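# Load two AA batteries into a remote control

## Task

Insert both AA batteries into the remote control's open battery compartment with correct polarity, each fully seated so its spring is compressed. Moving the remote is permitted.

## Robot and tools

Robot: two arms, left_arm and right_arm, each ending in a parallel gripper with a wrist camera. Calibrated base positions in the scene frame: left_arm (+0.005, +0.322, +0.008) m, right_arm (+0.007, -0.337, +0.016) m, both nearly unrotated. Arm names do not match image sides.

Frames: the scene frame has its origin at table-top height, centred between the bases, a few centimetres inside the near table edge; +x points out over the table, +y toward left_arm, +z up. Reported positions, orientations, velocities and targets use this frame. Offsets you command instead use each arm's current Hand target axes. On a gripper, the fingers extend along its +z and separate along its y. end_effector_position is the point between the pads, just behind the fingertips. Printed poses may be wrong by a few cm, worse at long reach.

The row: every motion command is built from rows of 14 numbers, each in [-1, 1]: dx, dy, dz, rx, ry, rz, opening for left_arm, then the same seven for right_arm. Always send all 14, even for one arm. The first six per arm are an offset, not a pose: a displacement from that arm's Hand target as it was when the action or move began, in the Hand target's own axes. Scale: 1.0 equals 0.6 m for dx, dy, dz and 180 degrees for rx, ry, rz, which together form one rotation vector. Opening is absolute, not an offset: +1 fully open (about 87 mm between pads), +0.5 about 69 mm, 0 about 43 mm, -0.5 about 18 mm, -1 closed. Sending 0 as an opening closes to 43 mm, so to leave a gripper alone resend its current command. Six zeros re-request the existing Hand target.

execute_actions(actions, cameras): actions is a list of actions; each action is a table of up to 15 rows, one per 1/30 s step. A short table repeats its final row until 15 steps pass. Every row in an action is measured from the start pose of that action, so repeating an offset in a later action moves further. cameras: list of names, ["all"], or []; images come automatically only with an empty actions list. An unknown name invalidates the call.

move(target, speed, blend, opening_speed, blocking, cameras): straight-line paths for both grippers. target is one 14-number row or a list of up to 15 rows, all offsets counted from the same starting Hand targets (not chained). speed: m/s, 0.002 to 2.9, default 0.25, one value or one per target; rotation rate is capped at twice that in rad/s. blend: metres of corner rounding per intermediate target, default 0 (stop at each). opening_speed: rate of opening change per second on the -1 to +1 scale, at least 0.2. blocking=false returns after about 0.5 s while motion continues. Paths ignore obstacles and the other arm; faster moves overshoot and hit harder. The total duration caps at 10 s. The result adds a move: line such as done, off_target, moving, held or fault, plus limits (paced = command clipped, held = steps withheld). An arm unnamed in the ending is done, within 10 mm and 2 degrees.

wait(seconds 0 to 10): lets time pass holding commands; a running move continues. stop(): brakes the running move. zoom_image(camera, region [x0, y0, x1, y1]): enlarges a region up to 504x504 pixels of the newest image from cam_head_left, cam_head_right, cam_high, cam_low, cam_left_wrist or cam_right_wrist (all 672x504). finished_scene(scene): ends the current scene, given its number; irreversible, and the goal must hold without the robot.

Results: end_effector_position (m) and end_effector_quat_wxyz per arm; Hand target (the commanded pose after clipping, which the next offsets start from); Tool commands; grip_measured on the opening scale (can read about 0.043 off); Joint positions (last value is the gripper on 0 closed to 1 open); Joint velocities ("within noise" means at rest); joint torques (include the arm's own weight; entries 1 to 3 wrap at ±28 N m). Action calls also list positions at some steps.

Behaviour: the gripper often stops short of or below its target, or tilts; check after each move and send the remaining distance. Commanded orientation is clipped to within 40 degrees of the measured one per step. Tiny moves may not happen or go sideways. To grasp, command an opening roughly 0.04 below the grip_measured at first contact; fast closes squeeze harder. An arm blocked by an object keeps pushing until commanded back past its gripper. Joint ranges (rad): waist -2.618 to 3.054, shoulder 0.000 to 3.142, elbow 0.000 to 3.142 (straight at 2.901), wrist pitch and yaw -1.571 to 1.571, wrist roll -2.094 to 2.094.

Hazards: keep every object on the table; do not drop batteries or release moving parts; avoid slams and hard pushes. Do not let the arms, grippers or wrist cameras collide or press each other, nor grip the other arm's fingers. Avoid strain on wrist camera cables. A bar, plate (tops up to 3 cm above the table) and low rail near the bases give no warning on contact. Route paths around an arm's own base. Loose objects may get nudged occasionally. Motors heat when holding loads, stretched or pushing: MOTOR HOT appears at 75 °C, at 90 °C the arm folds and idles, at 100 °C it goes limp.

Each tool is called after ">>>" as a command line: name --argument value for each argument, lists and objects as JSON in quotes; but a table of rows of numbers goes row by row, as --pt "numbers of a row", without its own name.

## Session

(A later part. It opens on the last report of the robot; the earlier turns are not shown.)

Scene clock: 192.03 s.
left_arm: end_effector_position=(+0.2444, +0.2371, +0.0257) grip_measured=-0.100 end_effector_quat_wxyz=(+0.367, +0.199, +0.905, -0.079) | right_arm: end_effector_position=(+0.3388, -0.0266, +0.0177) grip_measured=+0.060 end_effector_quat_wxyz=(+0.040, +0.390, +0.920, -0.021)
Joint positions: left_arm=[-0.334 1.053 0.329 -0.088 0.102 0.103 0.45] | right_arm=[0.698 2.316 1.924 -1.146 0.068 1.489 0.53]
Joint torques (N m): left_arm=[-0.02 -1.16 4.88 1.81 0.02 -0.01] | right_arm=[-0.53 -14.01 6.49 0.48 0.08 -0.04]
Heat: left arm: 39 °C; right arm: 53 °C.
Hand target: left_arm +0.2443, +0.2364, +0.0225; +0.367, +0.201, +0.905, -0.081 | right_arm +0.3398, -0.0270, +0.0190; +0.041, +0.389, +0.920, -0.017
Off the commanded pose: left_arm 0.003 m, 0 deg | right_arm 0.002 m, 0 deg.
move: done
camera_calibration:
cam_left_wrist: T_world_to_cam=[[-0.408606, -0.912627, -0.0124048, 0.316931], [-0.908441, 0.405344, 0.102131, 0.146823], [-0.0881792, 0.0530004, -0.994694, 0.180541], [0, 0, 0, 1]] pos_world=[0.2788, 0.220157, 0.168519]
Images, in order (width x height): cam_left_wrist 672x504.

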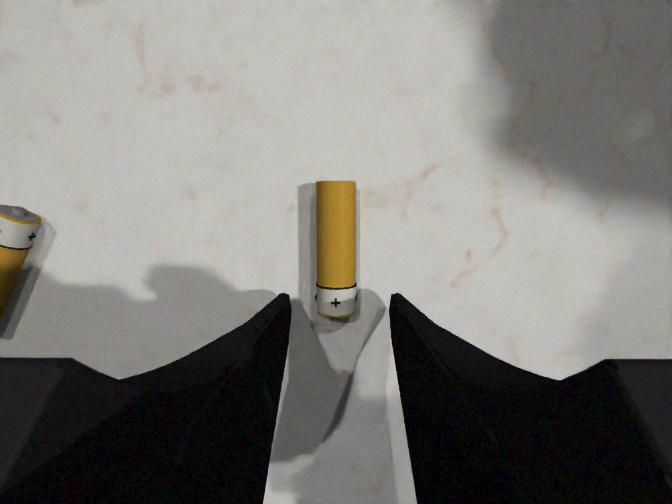

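>>> move --target '[0, 0, 0, 0, 0, 0, -0.68, 0, 0, 0, 0, 0, 0, 0.03]' --speed 0.05 --opening_speed 0.6 --cameras '["cam_left_wrist"]'

>>> zoom_image --camera "cam_left_wrist" --region '[250, 160, 430, 340]'

Scene clock: 193.63 s.
left_arm: end_effector_position=(+0.2446, +0.2370, +0.0258) grip_measured=-0.599 end_effector_quat_wxyz=(+0.367, +0.199, +0.905, -0.079) | right_arm: end_effector_position=(+0.3388, -0.0266, +0.0177) grip_measured=+0.060 end_effector_quat_wxyz=(+0.040, +0.390, +0.920, -0.021)
Joint positions: left_arm=[-0.334 1.053 0.329 -0.088 0.102 0.103 0.201] | right_arm=[0.698 2.316 1.924 -1.146 0.068 1.489 0.53]
Joint torques (N m): left_arm=[0.09 -1.42 4.72 1.8 0.08 -0.02] | right_arm=[-0.54 -14.02 6.49 0.48 0.08 -0.04]
Heat: left arm: 39 °C; right arm: 54 °C.
Hand target: left_arm +0.2443, +0.2363, +0.0225; +0.367, +0.201, +0.905, -0.081 | right_arm +0.3398, -0.0270, +0.0190; +0.041, +0.389, +0.920, -0.017
Off the commanded pose: left_arm 0.003 m, 0 deg | right_arm 0.002 m, 0 deg.
move: done
camera_calibration:
cam_left_wrist: T_world_to_cam=[[-0.408606, -0.912625, -0.0125073, 0.316991], [-0.908509, 0.405373, 0.101408, 0.147026], [-0.087477, 0.0527987, -0.994766, 0.180611], [0, 0, 0, 1]] pos_world=[0.278899, 0.220158, 0.168721]
Images, in order (width x height): cam_left_wrist 672x504.

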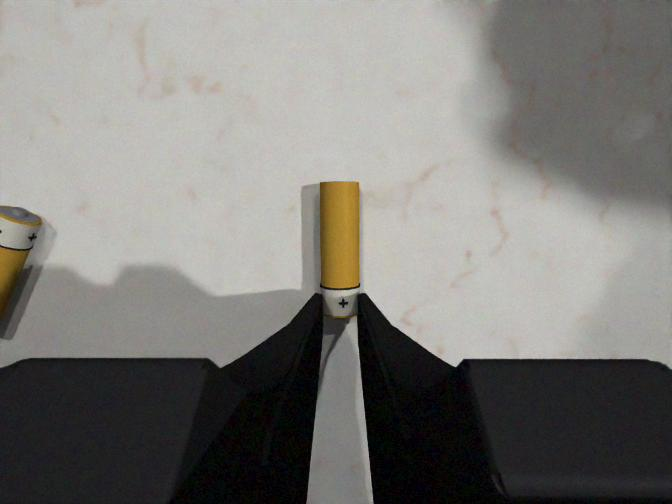

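Scaled by 2.800 from the camera's 672x504 image, which has a finer 960x720 frame.

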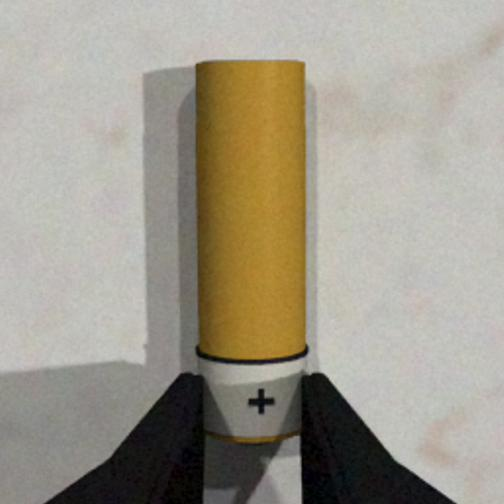

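>>> move --pt "0 0 0 0 0 0 -0.68 0 0 0 0 0 0 0.6" --pt "0 0 0 0 0 0 -0.68 -0.01355 0.0001 -0.00215 0 0.0611 0 0.6" --speed 0.05 --cameras '["cam_right_wrist", "cam_head_left", "cam_head_right"]'

Scene clock: 200.70 s.
left_arm: end_effector_position=(+0.2446, +0.2370, +0.0258) grip_measured=-0.599 end_effector_quat_wxyz=(+0.367, +0.199, +0.905, -0.079) | right_arm: end_effector_position=(+0.3447, -0.0308, +0.0247) grip_measured=+0.600 end_effector_quat_wxyz=(-0.037, +0.388, +0.921, +0.026)
Joint positions: left_arm=[-0.334 1.053 0.329 -0.088 0.102 0.103 0.201] | right_arm=[0.613 2.325 1.933 -1.145 -0.116 1.401 0.8]
Joint torques (N m): left_arm=[0.17 -1.29 5 1.89 0.01 -0.05] | right_arm=[-1.09 -11.41 9.43 0.24 -0.16 -0.07]
Heat: left arm: 40 °C; right arm: 55 °C.
Hand target: left_arm +0.2443, +0.2363, +0.0225; +0.367, +0.201, +0.905, -0.081 | right_arm +0.3455, -0.0327, +0.0210; -0.047, +0.389, +0.920, +0.021
Off the commanded pose: left_arm 0.003 m, 0 deg | right_arm 0.004 m, 1 deg.
move: done
camera_calibration:
cam_right_wrist: T_world_to_cam=[[-0.71263, -0.701519, -0.00537548, 0.221317], [-0.396583, 0.396521, 0.827945, 0.149612], [-0.578688, 0.592151, -0.560783, 0.375497], [0, 0, 0, 1]] pos_world=[0.434347, -0.126417, 0.0878915]
Images, in order (width x height): cam_head_left 672x504, cam_head_right 672x504, cam_right_wrist 672x504.

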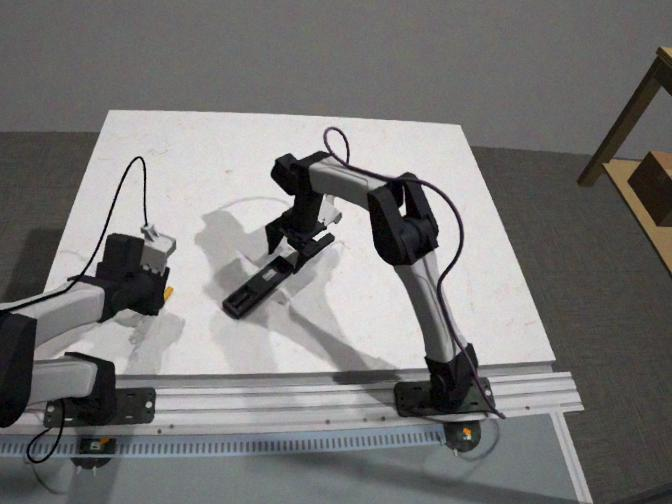

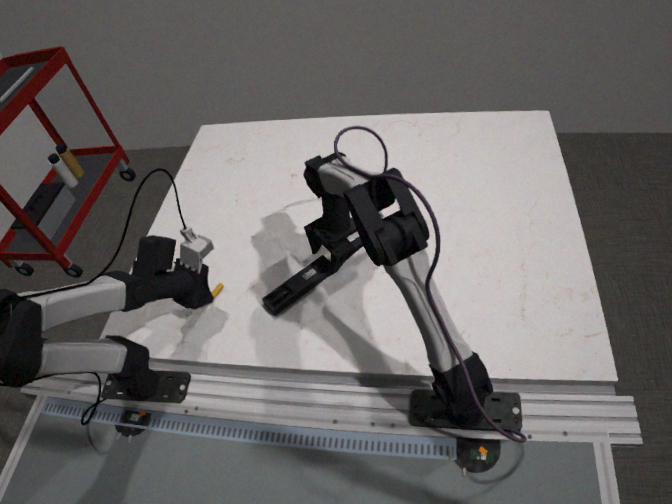

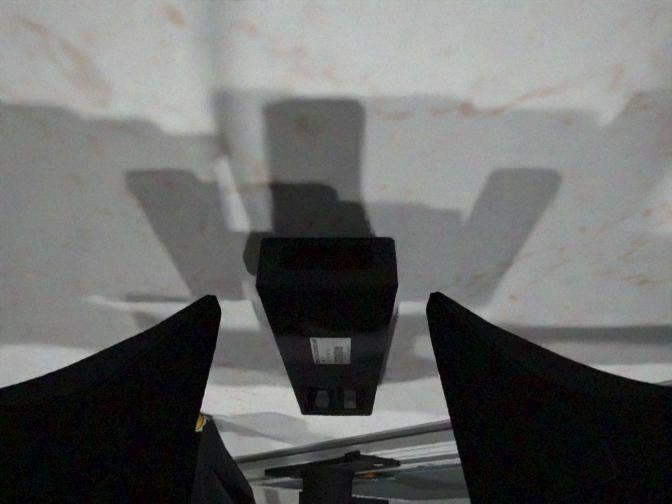

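>>> move --target '[0, 0, 0, 0, 0, 0, -0.68, -0.00129, 0, 0.01244, 0, 0, 0, 0.6]' --speed 0.04 --cameras '[]'

Scene clock: 202.33 s.
left_arm: end_effector_position=(+0.2446, +0.2370, +0.0258) grip_measured=-0.599 end_effector_quat_wxyz=(+0.367, +0.199, +0.905, -0.079) | right_arm: end_effector_position=(+0.3439, -0.0312, +0.0213) grip_measured=+0.600 end_effector_quat_wxyz=(-0.039, +0.388, +0.921, +0.023)
Joint positions: left_arm=[-0.334 1.053 0.329 -0.088 0.102 0.103 0.201] | right_arm=[0.613 2.333 1.933 -1.145 -0.117 1.4 0.8]
Joint torques (N m): left_arm=[0.24 -1.4 4.81 1.87 0.04 -0.07] | right_arm=[-1.05 -11.51 7.72 0.44 -0.15 -0.06]
Heat: left arm: 40 °C; right arm: 55 °C.
Hand target: left_arm +0.2443, +0.2363, +0.0225; +0.367, +0.201, +0.905, -0.081 | right_arm +0.3456, -0.0327, +0.0136; -0.047, +0.389, +0.920, +0.021
Off the commanded pose: left_arm 0.003 m, 0 deg | right_arm 0.008 m, 1 deg.
move: done
No camera images: "cameras" was empty.

>>> move --pt "0 0 0 0 0 0 -0.68 -0.0007 0 0.0075 0 0 0 0.6" --pt "0 0 0 0 0 0 -0.68 -0.0007 0 0.0075 0 0 0 0.02" --speed 0.04 --opening_speed 0.6 --cameras '["cam_right_wrist"]'

Scene clock: 204.50 s.
left_arm: end_effector_position=(+0.2446, +0.2370, +0.0258) grip_measured=-0.599 end_effector_quat_wxyz=(+0.367, +0.199, +0.905, -0.079) | right_arm: end_effector_position=(+0.3461, -0.0297, +0.0212) grip_measured=+0.058 end_effector_quat_wxyz=(-0.036, +0.387, +0.921, +0.027)
Joint positions: left_arm=[-0.334 1.053 0.329 -0.088 0.102 0.103 0.201] | right_arm=[0.613 2.333 1.933 -1.134 -0.117 1.399 0.529]
Joint torques (N m): left_arm=[-0.35 -1.21 5 1.82 0.05 0] | right_arm=[-1.01 -11.19 6.67 0.49 -0.15 -0.05]
Heat: left arm: 41 °C; right arm: 55 °C.
Hand target: left_arm +0.2443, +0.2363, +0.0225; +0.367, +0.201, +0.905, -0.081 | right_arm +0.3455, -0.0327, +0.0091; -0.047, +0.389, +0.920, +0.021
Off the commanded pose: left_arm 0.003 m, 0 deg | right_arm 0.012 m, 1 deg.
move: off_target (right_arm); target 2's new opening was sent with right_arm's hand 0.012 m and 1 deg from that target
camera_calibration:
cam_right_wrist: T_world_to_cam=[[-0.711227, -0.702909, -0.00864849, 0.222632], [-0.399223, 0.39376, 0.827994, 0.153465], [-0.578599, 0.592345, -0.56067, 0.373727], [0, 0, 0, 1]] pos_world=[0.435847, -0.125314, 0.0843946]
Images, in order (width x height): cam_right_wrist 672x504.

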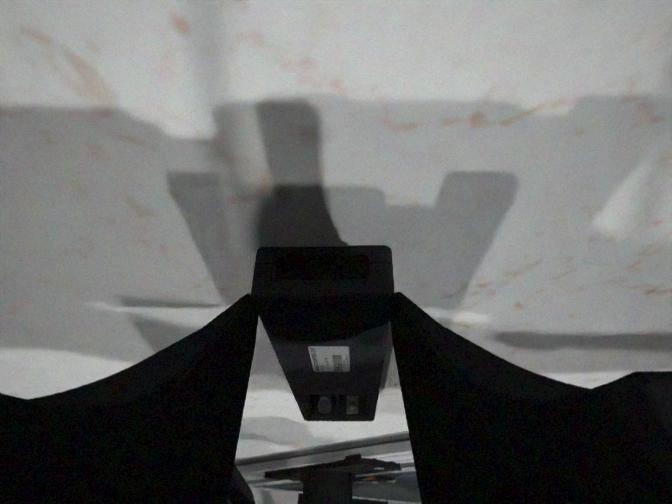

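>>> move --pt "-0.06968 0.0001 -0.07188 0 0 0 -0.68 0 0 0 0 0 0 0.02" --pt "-0.1484 -0.2646 -0.03652 0.06423 0.12154 0.09811 -0.68 0 0 0 0 0 0 0.02" --speed 0.2 --blend '[0.03, 0]' --cameras '["cam_left_wrist", "cam_head_left"]'

>>> zoom_image --camera "cam_left_wrist" --region '[220, 50, 460, 340]'

Scene clock: 207.53 s.
left_arm: end_effector_position=(+0.2175, +0.0769, +0.0961) grip_measured=-0.599 end_effector_quat_wxyz=(+0.172, +0.387, +0.903, -0.074) | right_arm: end_effector_position=(+0.3461, -0.0297, +0.0212) grip_measured=+0.058 end_effector_quat_wxyz=(-0.036, +0.387, +0.921, +0.027)
Joint positions: left_arm=[-0.901 1.583 1.174 -0.786 -0.009 -0.044 0.201] | right_arm=[0.613 2.333 1.933 -1.134 -0.117 1.399 0.529]
Joint torques (N m): left_arm=[-0.21 -5.49 8.68 0.95 -0.09 -0.14] | right_arm=[-1.01 -11.21 6.65 0.5 -0.15 -0.05]
Heat: left arm: 40 °C; right arm: 55 °C.
Hand target: left_arm +0.2211, +0.0718, +0.1001; +0.175, +0.384, +0.904, -0.075 | right_arm +0.3455, -0.0327, +0.0091; -0.047, +0.389, +0.920, +0.021
Off the commanded pose: left_arm 0.007 m, 1 deg | right_arm 0.012 m, 1 deg.
move: off_target (right_arm)
camera_calibration:
cam_left_wrist: T_world_to_cam=[[-0.718961, -0.694943, -0.0121891, 0.211384], [-0.616085, 0.629063, 0.474045, 0.0635377], [-0.321767, 0.34833, -0.880416, 0.27378], [0, 0, 0, 1]] pos_world=[0.279215, 0.0115646, 0.213497]
Images, in order (width x height): cam_head_left 672x504, cam_left_wrist 672x504.

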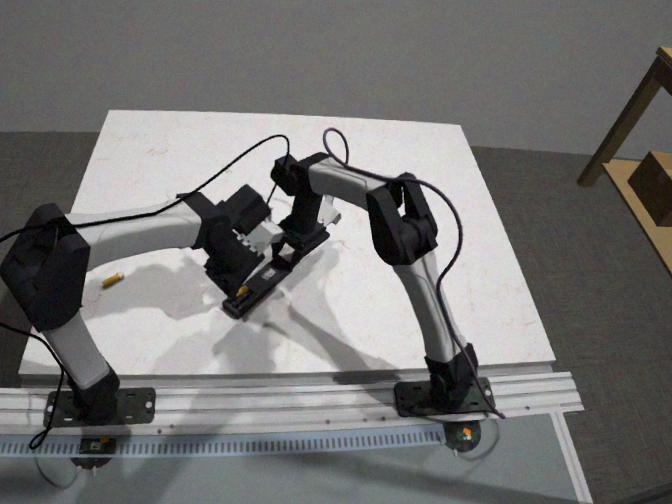

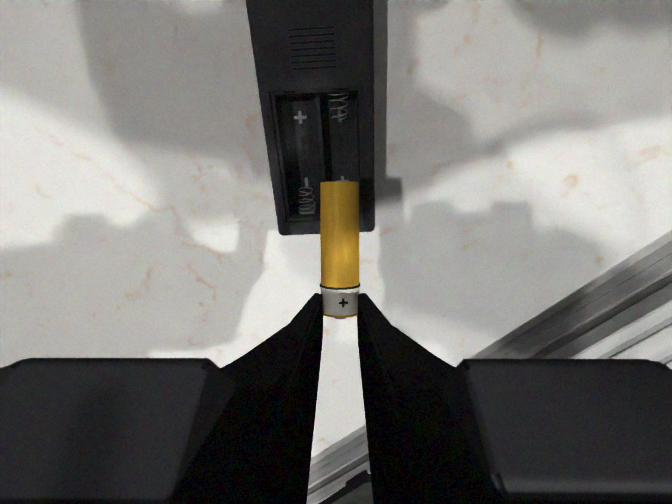

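Scaled by 1.738 from the camera's 672x504 image, which has a finer 960x720 frame.

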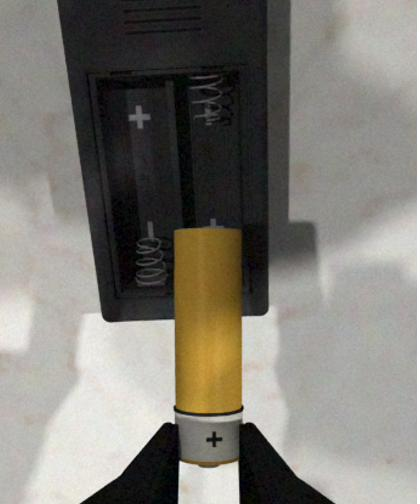

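>>> move --target '[0.01615, -0.0031, 0.07287, -0.00686, 0, -0.01704, -0.68, 0, 0, 0, 0, 0, 0, 0.02]' --speed 0.08 --cameras '["cam_left_wrist", "cam_head_right"]'

>>> zoom_image --camera "cam_left_wrist" --region '[220, 50, 460, 340]'

>>> zoom_image --camera "cam_head_right" --region '[220, 150, 400, 330]'

Scene clock: 211.40 s.
left_arm: end_effector_position=(+0.2233, +0.0657, +0.0614) grip_measured=-0.599 end_effector_quat_wxyz=(+0.175, +0.360, +0.913, -0.076) | right_arm: end_effector_position=(+0.3461, -0.0297, +0.0212) grip_measured=+0.058 end_effector_quat_wxyz=(-0.036, +0.387, +0.921, +0.027)
Joint positions: left_arm=[-0.908 1.654 1.106 -0.641 -0.02 -0.107 0.201] | right_arm=[0.613 2.333 1.933 -1.134 -0.117 1.399 0.529]
Joint torques (N m): left_arm=[-0.34 -6.27 4.79 1.18 -0.17 -0.21] | right_arm=[-0.99 -11.19 6.65 0.49 -0.15 -0.05]
Heat: left arm: 39 °C; right arm: 54 °C.
Hand target: left_arm +0.2249, +0.0652, +0.0560; +0.178, +0.357, +0.914, -0.070 | right_arm +0.3455, -0.0327, +0.0091; -0.047, +0.389, +0.920, +0.021
Off the commanded pose: left_arm 0.006 m, 1 deg | right_arm 0.012 m, 1 deg.
move: off_target (right_arm)
camera_calibration:
cam_left_wrist: T_world_to_cam=[[-0.679593, -0.733587, 0.00153149, 0.200286], [-0.647609, 0.600922, 0.468503, 0.0999275], [-0.344608, 0.3174, -0.883461, 0.256312], [0, 0, 0, 1]] pos_world=[0.289155, 0.00552559, 0.179319]
Images, in order (width x height): cam_head_right 672x504, cam_left_wrist 672x504.

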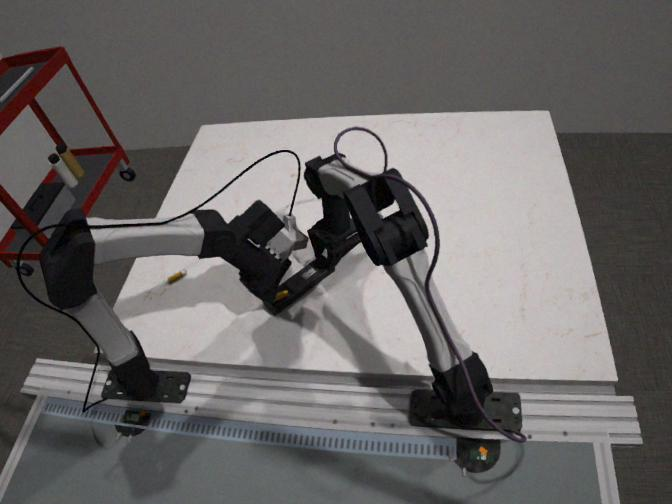

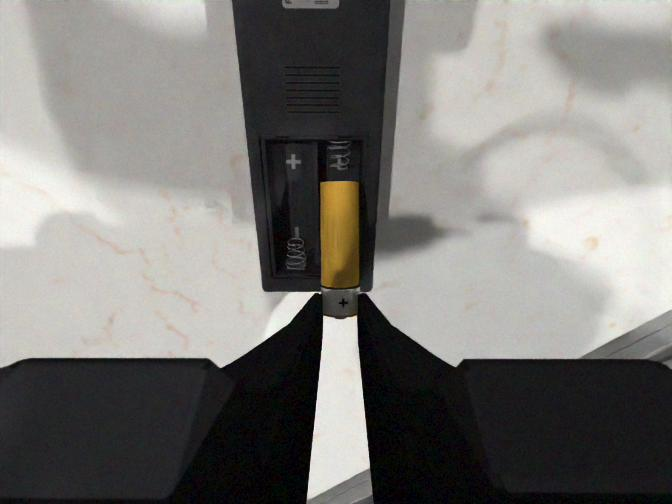

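Scaled by 1.738 from the camera's 672x504 image, which has a finer 960x720 frame.

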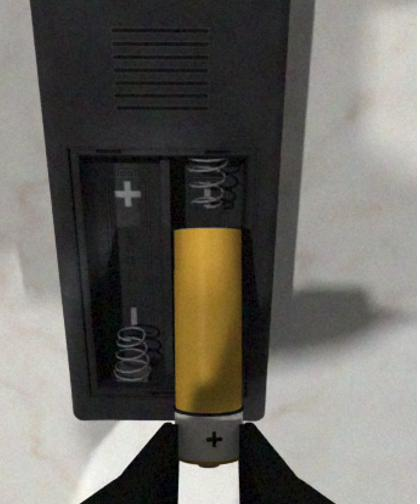

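Scaled by 2.800 from the camera's 672x504 image, which has a finer 960x720 frame.

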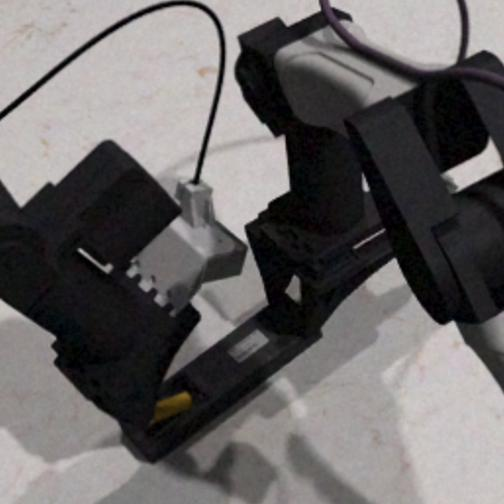

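>>> move --target '[0.00623, 0, 0.01549, 0, 0, 0, -0.68, 0, 0, 0, 0, 0, 0, 0.02]' --speed 0.04 --cameras '["cam_left_wrist"]'

>>> zoom_image --camera "cam_left_wrist" --region '[220, 90, 460, 340]'

Scene clock: 213.63 s.
left_arm: end_effector_position=(+0.2238, +0.0652, +0.0523) grip_measured=-0.599 end_effector_quat_wxyz=(+0.176, +0.360, +0.913, -0.077) | right_arm: end_effector_position=(+0.3461, -0.0297, +0.0212) grip_measured=+0.058 end_effector_quat_wxyz=(-0.036, +0.387, +0.921, +0.027)
Joint positions: left_arm=[-0.908 1.665 1.08 -0.6 -0.02 -0.108 0.201] | right_arm=[0.613 2.333 1.933 -1.134 -0.117 1.399 0.529]
Joint torques (N m): left_arm=[-0.57 -6.17 4.88 1.21 -0.24 -0.15] | right_arm=[-1.01 -11.18 6.67 0.5 -0.15 -0.05]
Heat: left arm: 39 °C; right arm: 54 °C.
Hand target: left_arm +0.2249, +0.0652, +0.0460; +0.178, +0.357, +0.914, -0.070 | right_arm +0.3455, -0.0327, +0.0091; -0.047, +0.389, +0.920, +0.021
Off the commanded pose: left_arm 0.006 m, 1 deg | right_arm 0.012 m, 1 deg.
move: off_target (right_arm)
camera_calibration:
cam_left_wrist: T_world_to_cam=[[-0.679034, -0.734104, 0.00220483, 0.200086], [-0.648886, 0.601608, 0.465849, 0.105129], [-0.343308, 0.314897, -0.884861, 0.248677], [0, 0, 0, 1]] pos_world=[0.289455, 0.00533005, 0.170629]
Images, in order (width x height): cam_left_wrist 672x504.

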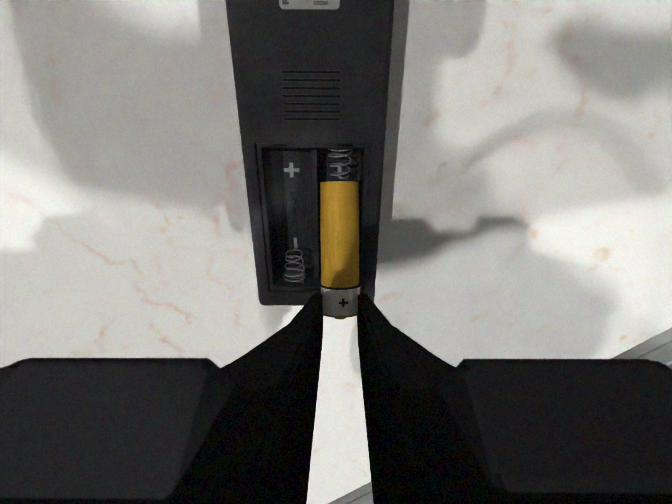

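Scaled by 2.016 from the camera's 672x504 image, which has a finer 960x720 frame.

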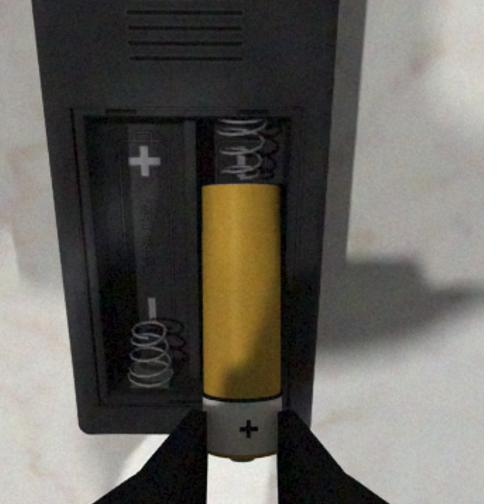

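>>> move --target '[0.00499, 0, 0.01239, 0, 0, 0, -0.68, 0, 0, 0, 0, 0, 0, 0.02]' --speed 0.03 --cameras '["cam_left_wrist"]'

>>> zoom_image --camera "cam_left_wrist" --region '[220, 90, 460, 340]'

Scene clock: 214.93 s.
left_arm: end_effector_position=(+0.2237, +0.0655, +0.0462) grip_measured=-0.599 end_effector_quat_wxyz=(+0.176, +0.360, +0.913, -0.077) | right_arm: end_effector_position=(+0.3461, -0.0297, +0.0212) grip_measured=+0.058 end_effector_quat_wxyz=(-0.036, +0.387, +0.921, +0.027)
Joint positions: left_arm=[-0.908 1.673 1.062 -0.575 -0.021 -0.108 0.201] | right_arm=[0.613 2.333 1.933 -1.134 -0.117 1.399 0.529]
Joint torques (N m): left_arm=[-0.54 -5.6 4.56 1.28 -0.25 -0.15] | right_arm=[-0.99 -11.19 6.65 0.5 -0.15 -0.05]
Heat: left arm: 39 °C; right arm: 54 °C.
Hand target: left_arm +0.2250, +0.0652, +0.0380; +0.178, +0.357, +0.914, -0.070 | right_arm +0.3455, -0.0327, +0.0091; -0.047, +0.389, +0.920, +0.021
Off the commanded pose: left_arm 0.008 m, 1 deg | right_arm 0.012 m, 1 deg.
move: off_target (right_arm)
camera_calibration:
cam_left_wrist: T_world_to_cam=[[-0.678921, -0.734209, 0.00188906, 0.200272], [-0.649103, 0.601422, 0.465786, 0.107846], [-0.343121, 0.315006, -0.884895, 0.243013], [0, 0, 0, 1]] pos_world=[0.289355, 0.0056303, 0.16443]
Images, in order (width x height): cam_left_wrist 672x504.

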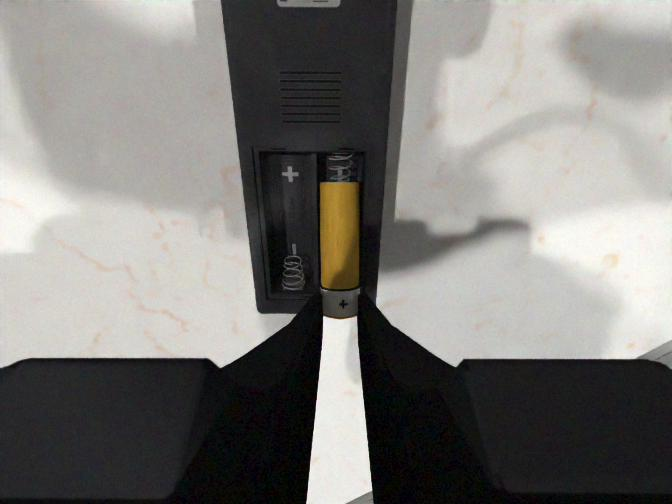

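Scaled by 2.016 from the camera's 672x504 image, which has a finer 960x720 frame.

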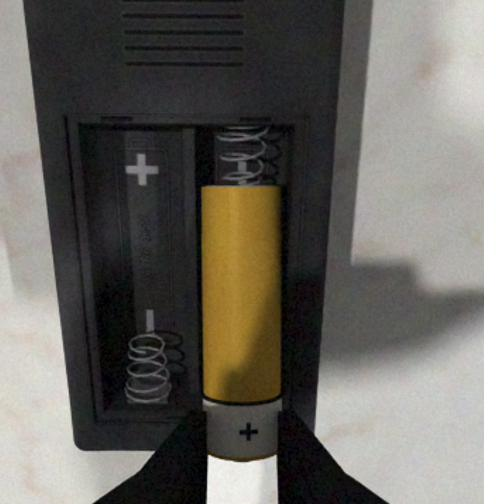

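>>> move --target '[0.00249, 0, 0.0062, 0, 0, 0, -0.68, 0, 0, 0, 0, 0, 0, 0.02]' --speed 0.03 --cameras '[]'

>>> move --target '[0.00249, 0, 0.0062, 0, 0, 0, -0.68, 0, 0, 0, 0, 0, 0, 0.02]' --speed 0.03 --cameras '["cam_left_wrist"]'

>>> zoom_image --camera "cam_left_wrist" --region '[220, 90, 460, 340]'

Scene clock: 216.17 s.
left_arm: end_effector_position=(+0.2242, +0.0650, +0.0455) grip_measured=-0.599 end_effector_quat_wxyz=(+0.178, +0.360, +0.913, -0.078) | right_arm: end_effector_position=(+0.3461, -0.0297, +0.0212) grip_measured=+0.058 end_effector_quat_wxyz=(-0.036, +0.387, +0.921, +0.027)
Joint positions: left_arm=[-0.908 1.673 1.058 -0.566 -0.021 -0.108 0.201] | right_arm=[0.613 2.333 1.933 -1.134 -0.117 1.399 0.529]
Joint torques (N m): left_arm=[-0.34 -5.44 3.89 1.37 -0.23 -0.09] | right_arm=[-1.01 -11.18 6.64 0.49 -0.15 -0.05]
Heat: left arm: 39 °C; right arm: 54 °C.
Hand target: left_arm +0.2249, +0.0651, +0.0340; +0.178, +0.357, +0.914, -0.070 | right_arm +0.3455, -0.0327, +0.0091; -0.047, +0.389, +0.920, +0.021
Off the commanded pose: left_arm 0.012 m, 1 deg | right_arm 0.012 m, 1 deg.
move: off_target (left_arm, right_arm)
No camera images: "cameras" was empty.

Scene clock: 216.87 s.
left_arm: end_effector_position=(+0.2247, +0.0644, +0.0448) grip_measured=-0.599 end_effector_quat_wxyz=(+0.180, +0.359, +0.912, -0.079) | right_arm: end_effector_position=(+0.3461, -0.0297, +0.0212) grip_measured=+0.058 end_effector_quat_wxyz=(-0.036, +0.387, +0.921, +0.027)
Joint positions: left_arm=[-0.908 1.673 1.054 -0.558 -0.021 -0.108 0.201] | right_arm=[0.613 2.333 1.933 -1.134 -0.117 1.399 0.529]
Joint torques (N m): left_arm=[-0.68 -4.81 3.32 1.53 -0.25 -0.09] | right_arm=[-1.01 -11.19 6.67 0.49 -0.15 -0.05]
Heat: left arm: 39 °C; right arm: 54 °C.
Hand target: left_arm +0.2250, +0.0651, +0.0300; +0.178, +0.357, +0.914, -0.070 | right_arm +0.3455, -0.0327, +0.0091; -0.047, +0.389, +0.920, +0.021
Off the commanded pose: left_arm 0.015 m, 1 deg | right_arm 0.012 m, 1 deg.
move: off_target (left_arm, right_arm)
camera_calibration:
cam_left_wrist: T_world_to_cam=[[-0.678886, -0.73424, 0.00253289, 0.200142], [-0.65206, 0.60448, 0.457626, 0.110655], [-0.337538, 0.309024, -0.889141, 0.241816], [0, 0, 0, 1]] pos_world=[0.289649, 0.00533684, 0.163863]
Images, in order (width x height): cam_left_wrist 672x504.

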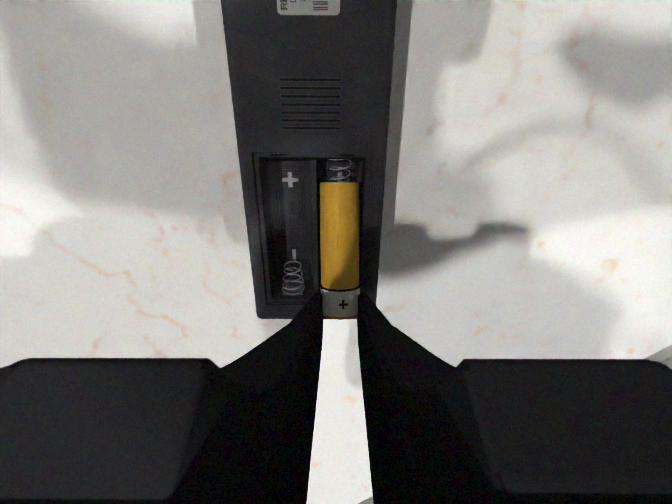

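Scaled by 2.016 from the camera's 672x504 image, which has a finer 960x720 frame.

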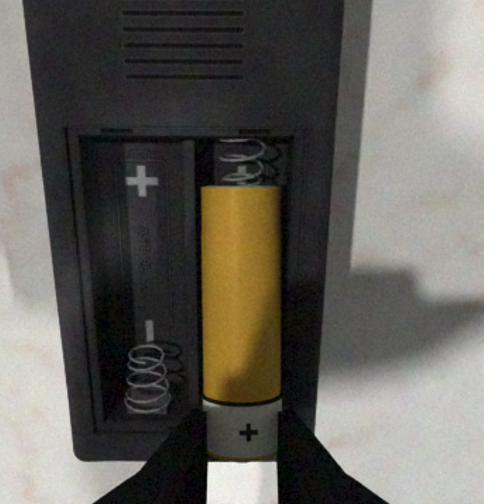

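>>> move --target '[-0.0179, -0.00085, 0.0001, 0, 0, 0, -0.68, 0, 0, 0, 0, 0, 0, 0.02]' --speed 0.03 --cameras '["cam_left_wrist"]'

>>> zoom_image --camera "cam_left_wrist" --region '[220, 90, 460, 340]'

Scene clock: 218.60 s.
left_arm: end_effector_position=(+0.2256, +0.0634, +0.0440) grip_measured=-0.599 end_effector_quat_wxyz=(+0.175, +0.360, +0.913, -0.076) | right_arm: end_effector_position=(+0.3461, -0.0298, +0.0212) grip_measured=+0.058 end_effector_quat_wxyz=(-0.036, +0.387, +0.921, +0.027)
Joint positions: left_arm=[-0.908 1.689 1.071 -0.571 -0.021 -0.108 0.201] | right_arm=[0.613 2.333 1.933 -1.134 -0.117 1.398 0.529]
Joint torques (N m): left_arm=[-0.5 -3.93 6.26 1.33 -0.26 -0.11] | right_arm=[-1.01 -11.18 6.65 0.49 -0.14 -0.04]
Heat: left arm: 39 °C; right arm: 54 °C.
Hand target: left_arm +0.2320, +0.0580, +0.0339; +0.178, +0.357, +0.914, -0.070 | right_arm +0.3455, -0.0327, +0.0091; -0.047, +0.389, +0.920, +0.021
Off the commanded pose: left_arm 0.013 m, 1 deg | right_arm 0.012 m, 1 deg.
move: off_target (left_arm, right_arm)
camera_calibration:
cam_left_wrist: T_world_to_cam=[[-0.678809, -0.734314, 0.0011509, 0.200028], [-0.648534, 0.600247, 0.468088, 0.111242], [-0.344415, 0.316996, -0.883681, 0.242533], [0, 0, 0, 1]] pos_world=[0.291457, 0.00322858, 0.16202]
Images, in order (width x height): cam_left_wrist 672x504.

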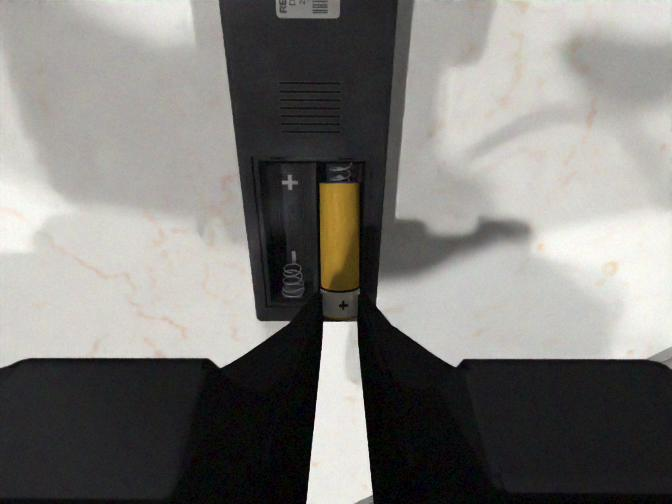

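Scaled by 2.016 from the camera's 672x504 image, which has a finer 960x720 frame.

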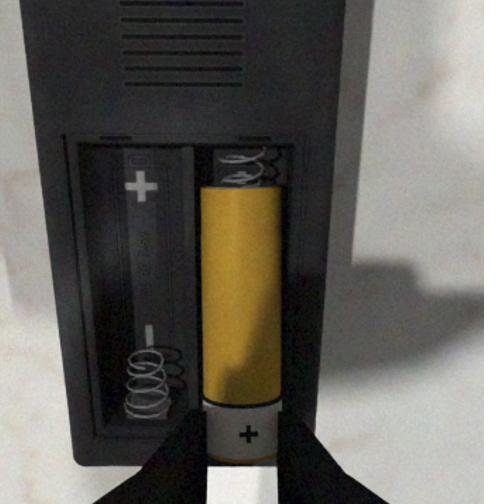

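>>> move --target '[-0.0143, -0.0007, 0.0053, 0, 0, 0, -0.68, 0, 0, 0, 0, 0, 0, 0.02]' --speed 0.03 --cameras '["cam_left_wrist"]'

>>> zoom_image --camera "cam_left_wrist" --region '[220, 90, 460, 340]'

Scene clock: 219.97 s.
left_arm: end_effector_position=(+0.2263, +0.0627, +0.0437) grip_measured=-0.599 end_effector_quat_wxyz=(+0.163, +0.361, +0.916, -0.070) | right_arm: end_effector_position=(+0.3461, -0.0298, +0.0212) grip_measured=+0.058 end_effector_quat_wxyz=(-0.036, +0.387, +0.921, +0.027)
Joint positions: left_arm=[-0.908 1.716 1.108 -0.609 -0.021 -0.108 0.201] | right_arm=[0.613 2.333 1.933 -1.134 -0.117 1.398 0.529]
Joint torques (N m): left_arm=[-0.1 -3.78 6.38 1.59 -0.21 -0.1] | right_arm=[-1.02 -11.18 6.67 0.5 -0.15 -0.05]
Heat: left arm: 39 °C; right arm: 54 °C.
Hand target: left_arm +0.2384, +0.0515, +0.0342; +0.178, +0.357, +0.914, -0.070 | right_arm +0.3455, -0.0327, +0.0091; -0.047, +0.389, +0.920, +0.021
Off the commanded pose: left_arm 0.019 m, 2 deg | right_arm 0.012 m, 1 deg.
move: off_target (left_arm, right_arm)
camera_calibration:
cam_left_wrist: T_world_to_cam=[[-0.678659, -0.734451, -0.00209616, 0.200052], [-0.639695, 0.589694, 0.493003, 0.109794], [-0.360851, 0.335922, -0.870025, 0.244621], [0, 0, 0, 1]] pos_world=[0.294273, 0.000010349, 0.159117]
Images, in order (width x height): cam_left_wrist 672x504.

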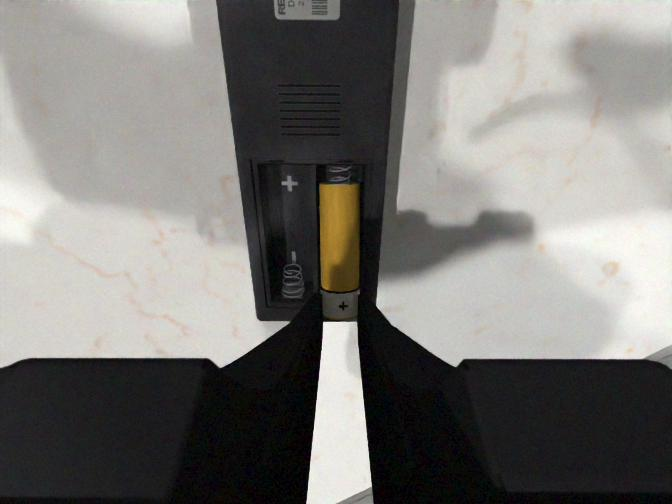

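Scaled by 2.016 from the camera's 672x504 image, which has a finer 960x720 frame.

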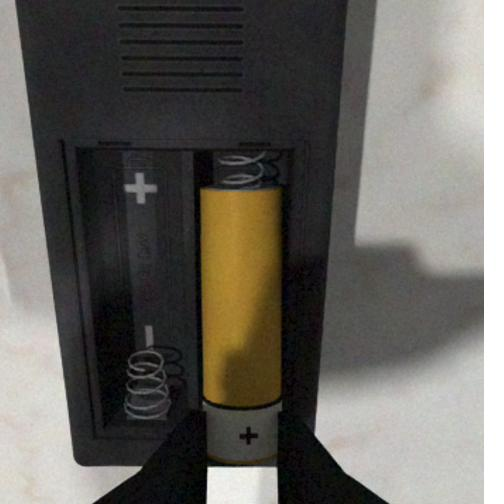

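>>> move --target '[-0.00243, -0.00033, 0.01175, 0, -0.0556, 0, -0.68, 0, 0, 0, 0, 0, 0, 0.02]' --speed 0.03 --cameras '["cam_left_wrist"]'

>>> zoom_image --camera "cam_left_wrist" --region '[220, 90, 460, 340]'

Scene clock: 224.10 s.
left_arm: end_effector_position=(+0.2277, +0.0610, +0.0407) grip_measured=-0.599 end_effector_quat_wxyz=(+0.225, +0.356, +0.902, -0.097) | right_arm: end_effector_position=(+0.3469, -0.0307, +0.0212) grip_measured=+0.058 end_effector_quat_wxyz=(-0.036, +0.387, +0.921, +0.028)
Joint positions: left_arm=[-0.914 1.618 0.948 -0.408 -0.032 -0.108 0.201] | right_arm=[0.61 2.333 1.933 -1.134 -0.117 1.396 0.529]
Joint torques (N m): left_arm=[-0.65 -3.81 2.88 2.54 -0.32 -0.11] | right_arm=[-0.73 -11.18 6.67 0.5 -0.14 -0.02]
Heat: left arm: 40 °C; right arm: 54 °C.
Hand target: left_arm +0.2412, +0.0487, +0.0281; +0.257, +0.350, +0.895, -0.101 | right_arm +0.3454, -0.0326, +0.0091; -0.047, +0.389, +0.920, +0.021
Off the commanded pose: left_arm 0.022 m, 4 deg | right_arm 0.012 m, 1 deg.
move: off_target (left_arm, right_arm)
camera_calibration:
cam_left_wrist: T_world_to_cam=[[-0.680286, -0.732937, 0.00377051, 0.199896], [-0.680681, 0.633674, 0.367601, 0.124825], [-0.271818, 0.247507, -0.929976, 0.230711], [0, 0, 0, 1]] pos_world=[0.283664, 0.0103102, 0.167916]
Images, in order (width x height): cam_left_wrist 672x504.

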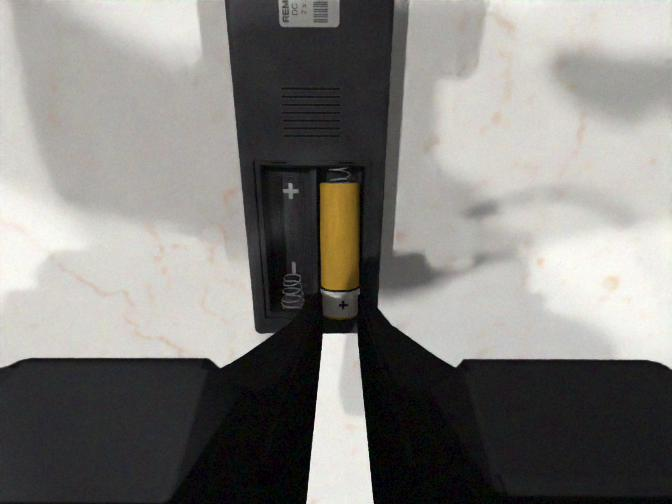

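Scaled by 2.016 from the camera's 672x504 image, which has a finer 960x720 frame.

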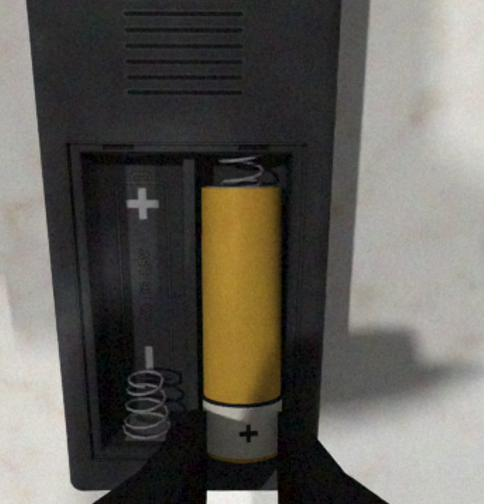

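>>> move --target '[-0.0135, -0.001, 0.0053, 0, -0.0278, 0, -0.68, 0, 0, 0, 0, 0, 0, 0.02]' --speed 0.03 --cameras '["cam_left_wrist"]'

>>> zoom_image --camera "cam_left_wrist" --region '[220, 90, 460, 340]'

Scene clock: 226.73 s.
left_arm: end_effector_position=(+0.2340, +0.0528, +0.0417) grip_measured=-0.599 end_effector_quat_wxyz=(+0.266, +0.353, +0.890, -0.115) | right_arm: end_effector_position=(+0.3510, -0.0367, +0.0207) grip_measured=+0.058 end_effector_quat_wxyz=(-0.031, +0.385, +0.922, +0.025)
Joint positions: left_arm=[-0.92 1.59 0.885 -0.281 -0.041 -0.108 0.201] | right_arm=[0.599 2.333 1.933 -1.134 -0.105 1.381 0.529]
Joint torques (N m): left_arm=[-0.42 -3.26 3.15 2.66 -0.4 -0.09] | right_arm=[0.32 -11.19 6.71 0.49 -0.27 0.12]
Heat: left arm: 41 °C; right arm: 54 °C.
Hand target: left_arm +0.2471, +0.0425, +0.0297; +0.295, +0.345, +0.883, -0.116 | right_arm +0.3455, -0.0327, +0.0091; -0.047, +0.389, +0.920, +0.021
Off the commanded pose: left_arm 0.021 m, 4 deg | right_arm 0.013 m, 2 deg.
move: off_target (left_arm, right_arm)
camera_calibration:
cam_left_wrist: T_world_to_cam=[[-0.682349, -0.73099, 0.00726077, 0.198318], [-0.700285, 0.656473, 0.280436, 0.141065], [-0.209763, 0.186271, -0.959845, 0.225278], [0, 0, 0, 1]] pos_world=[0.281362, 0.0104005, 0.175233]
Images, in order (width x height): cam_left_wrist 672x504.

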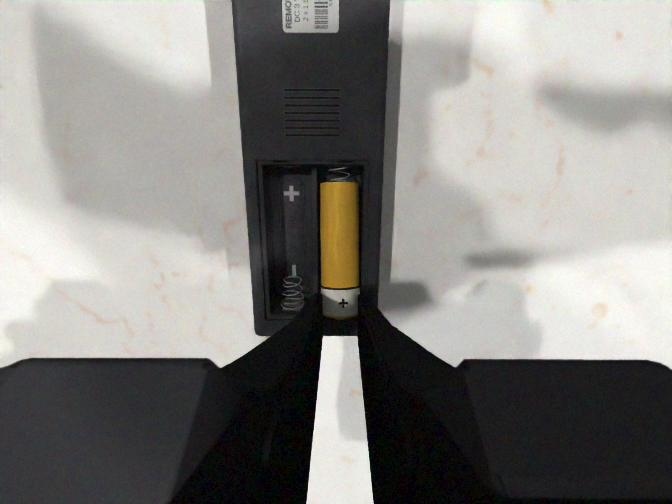

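Scaled by 2.016 from the camera's 672x504 image, which has a finer 960x720 frame.

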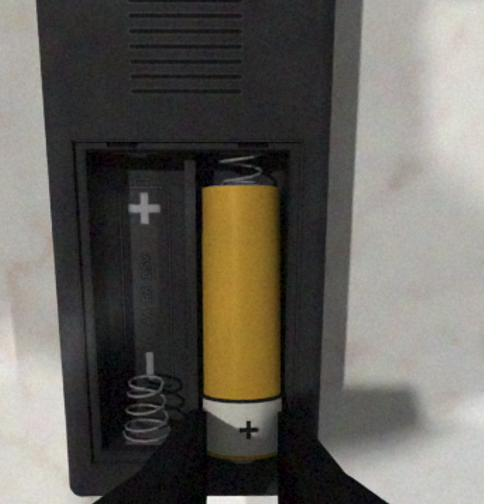

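>>> move --target '[0.00801, 0, 0.01063, 0, -0.0222, 0, -0.68, 0.01325, -0.0001, 0.00137, 0, 0, 0, 0.02]' --speed 0.03 --cameras '["cam_left_wrist", "cam_head_right"]'

>>> zoom_image --camera "cam_left_wrist" --region '[220, 90, 460, 340]'

>>> zoom_image --camera "cam_head_right" --region '[250, 230, 350, 330]'

Scene clock: 231.13 s.
left_arm: end_effector_position=(+0.2348, +0.0524, +0.0399) grip_measured=-0.599 end_effector_quat_wxyz=(+0.303, +0.348, +0.878, -0.129) | right_arm: end_effector_position=(+0.3509, -0.0366, +0.0205) grip_measured=+0.058 end_effector_quat_wxyz=(-0.030, +0.385, +0.922, +0.024)
Joint positions: left_arm=[-0.926 1.544 0.789 -0.147 -0.055 -0.108 0.201] | right_arm=[0.6 2.333 1.933 -1.134 -0.103 1.381 0.529]
Joint torques (N m): left_arm=[-0.39 -0.55 2.89 2.91 -0.3 -0.07] | right_arm=[1.89 -11.78 5.64 0.54 -0.29 0.28]
Heat: left arm: 42 °C; right arm: 54 °C.
Hand target: left_arm +0.2471, +0.0424, +0.0218; +0.326, +0.341, +0.872, -0.128 | right_arm +0.3399, -0.0270, +0.0091; -0.047, +0.389, +0.920, +0.021
Off the commanded pose: left_arm 0.024 m, 3 deg | right_arm 0.019 m, 2 deg.
move: off_target (left_arm, right_arm)
camera_calibration:
cam_left_wrist: T_world_to_cam=[[-0.681539, -0.731751, 0.00666805, 0.198416], [-0.716274, 0.668935, 0.198689, 0.148745], [-0.149851, 0.130638, -0.98004, 0.213448], [0, 0, 0, 1]] pos_world=[0.273756, 0.0178059, 0.178311]
Images, in order (width x height): cam_head_right 672x504, cam_left_wrist 672x504.

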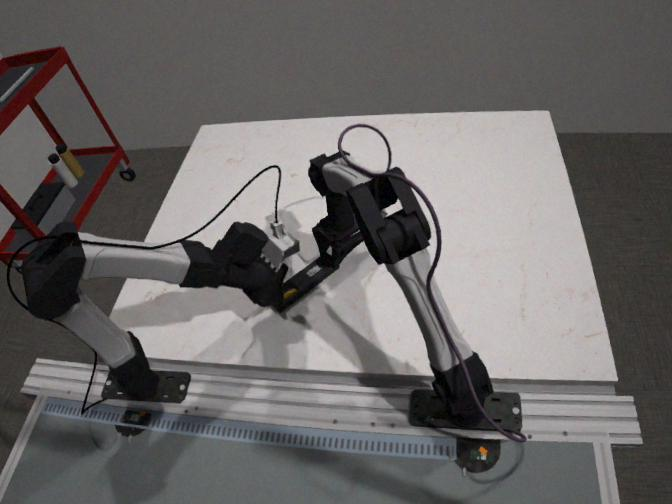

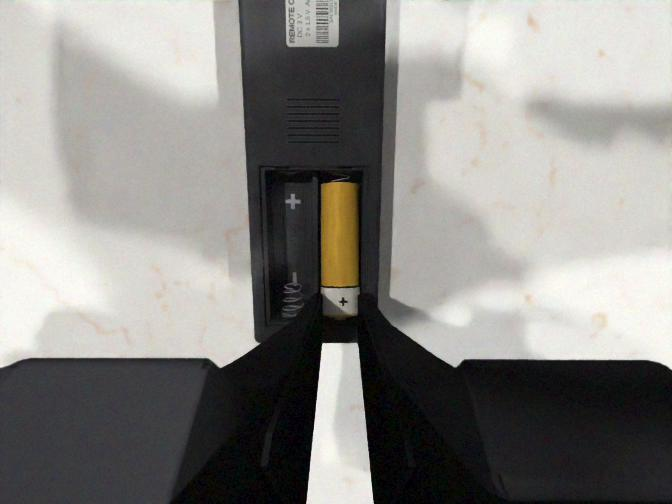

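Scaled by 2.016 from the camera's 672x504 image, which has a finer 960x720 frame.

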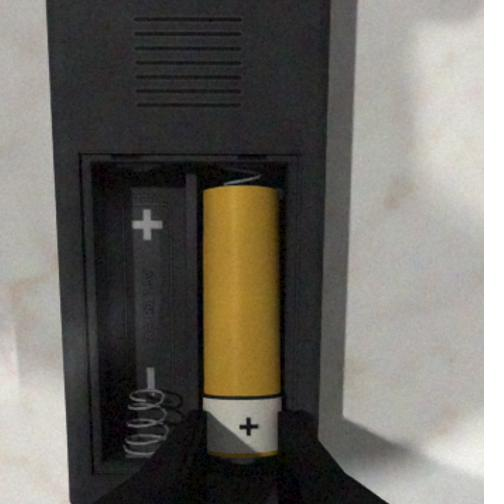

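Scaled by 5.040 from the camera's 672x504 image, which has a finer 960x720 frame.

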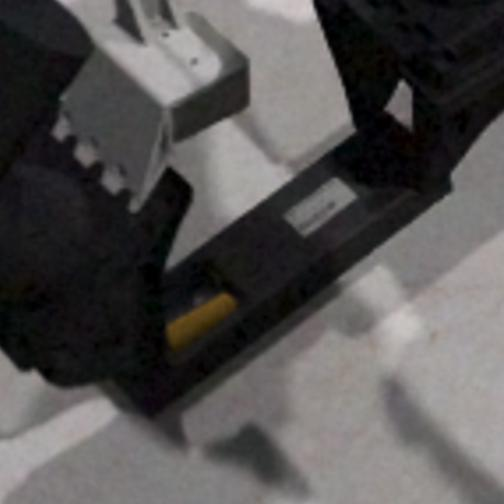

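>>> wait --seconds 0.1 --cameras '["cam_low", "cam_head_left"]'

>>> zoom_image --camera "cam_low" --region '[330, 240, 430, 310]'

>>> zoom_image --camera "cam_head_left" --region '[200, 230, 310, 330]'

Scene clock: 232.60 s.
left_arm: end_effector_position=(+0.2350, +0.0524, +0.0400) grip_measured=-0.599 end_effector_quat_wxyz=(+0.303, +0.348, +0.878, -0.129) | right_arm: end_effector_position=(+0.3509, -0.0366, +0.0205) grip_measured=+0.058 end_effector_quat_wxyz=(-0.030, +0.385, +0.922, +0.024)
Joint positions: left_arm=[-0.926 1.544 0.789 -0.147 -0.056 -0.108 0.201] | right_arm=[0.6 2.333 1.933 -1.134 -0.103 1.381 0.529]
Joint torques (N m): left_arm=[-0.39 -0.46 2.89 2.9 -0.26 -0.13] | right_arm=[1.88 -11.79 5.61 0.54 -0.28 0.27]
Heat: left arm: 42 °C; right arm: 54 °C.
Hand target: left_arm +0.2471, +0.0425, +0.0218; +0.326, +0.341, +0.872, -0.128 | right_arm +0.3399, -0.0270, +0.0091; -0.047, +0.389, +0.920, +0.021
Tool commands: left_gripper/opening=-0.68 right_gripper/opening=+0.02
Off the commanded pose: left_arm 0.024 m, 3 deg | right_arm 0.019 m, 2 deg.
wait: 0.10 s; at rest from the start
Images, in order (width x height): cam_head_left 672x504, cam_low 672x504.

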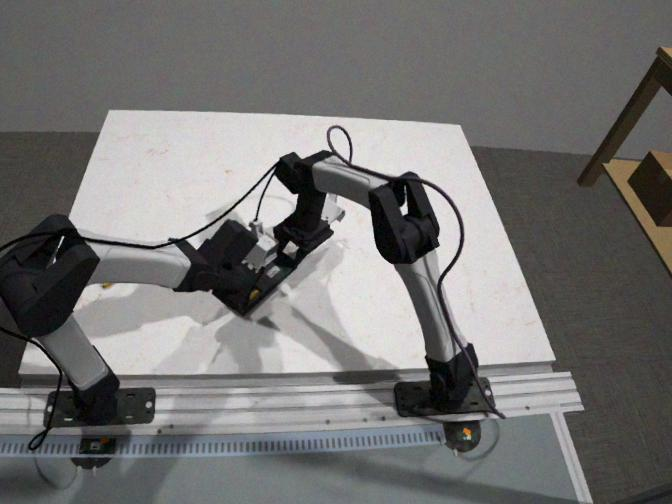

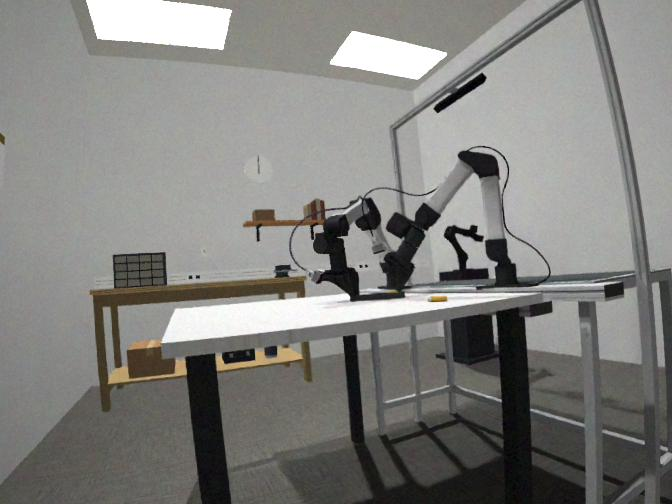

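Scaled by 5.040 from the camera's 672x504 image, which has a finer 960x720 frame.

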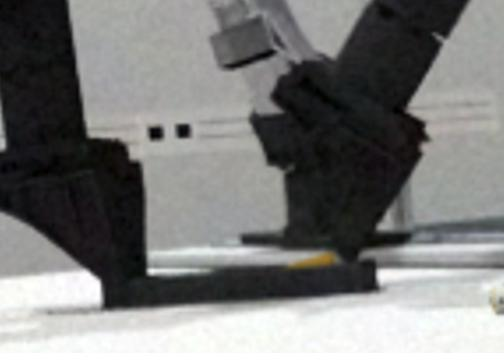

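Scaled by 4.582 from the camera's 672x504 image, which has a finer 960x720 frame.

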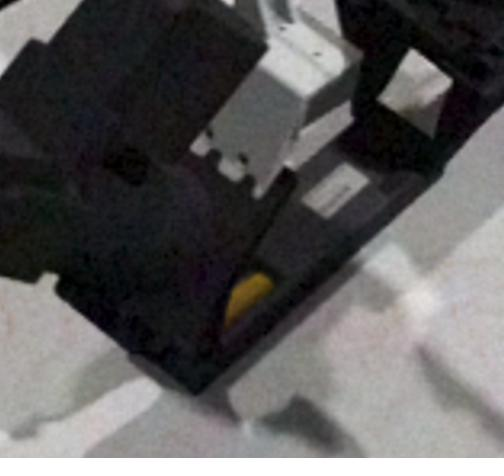

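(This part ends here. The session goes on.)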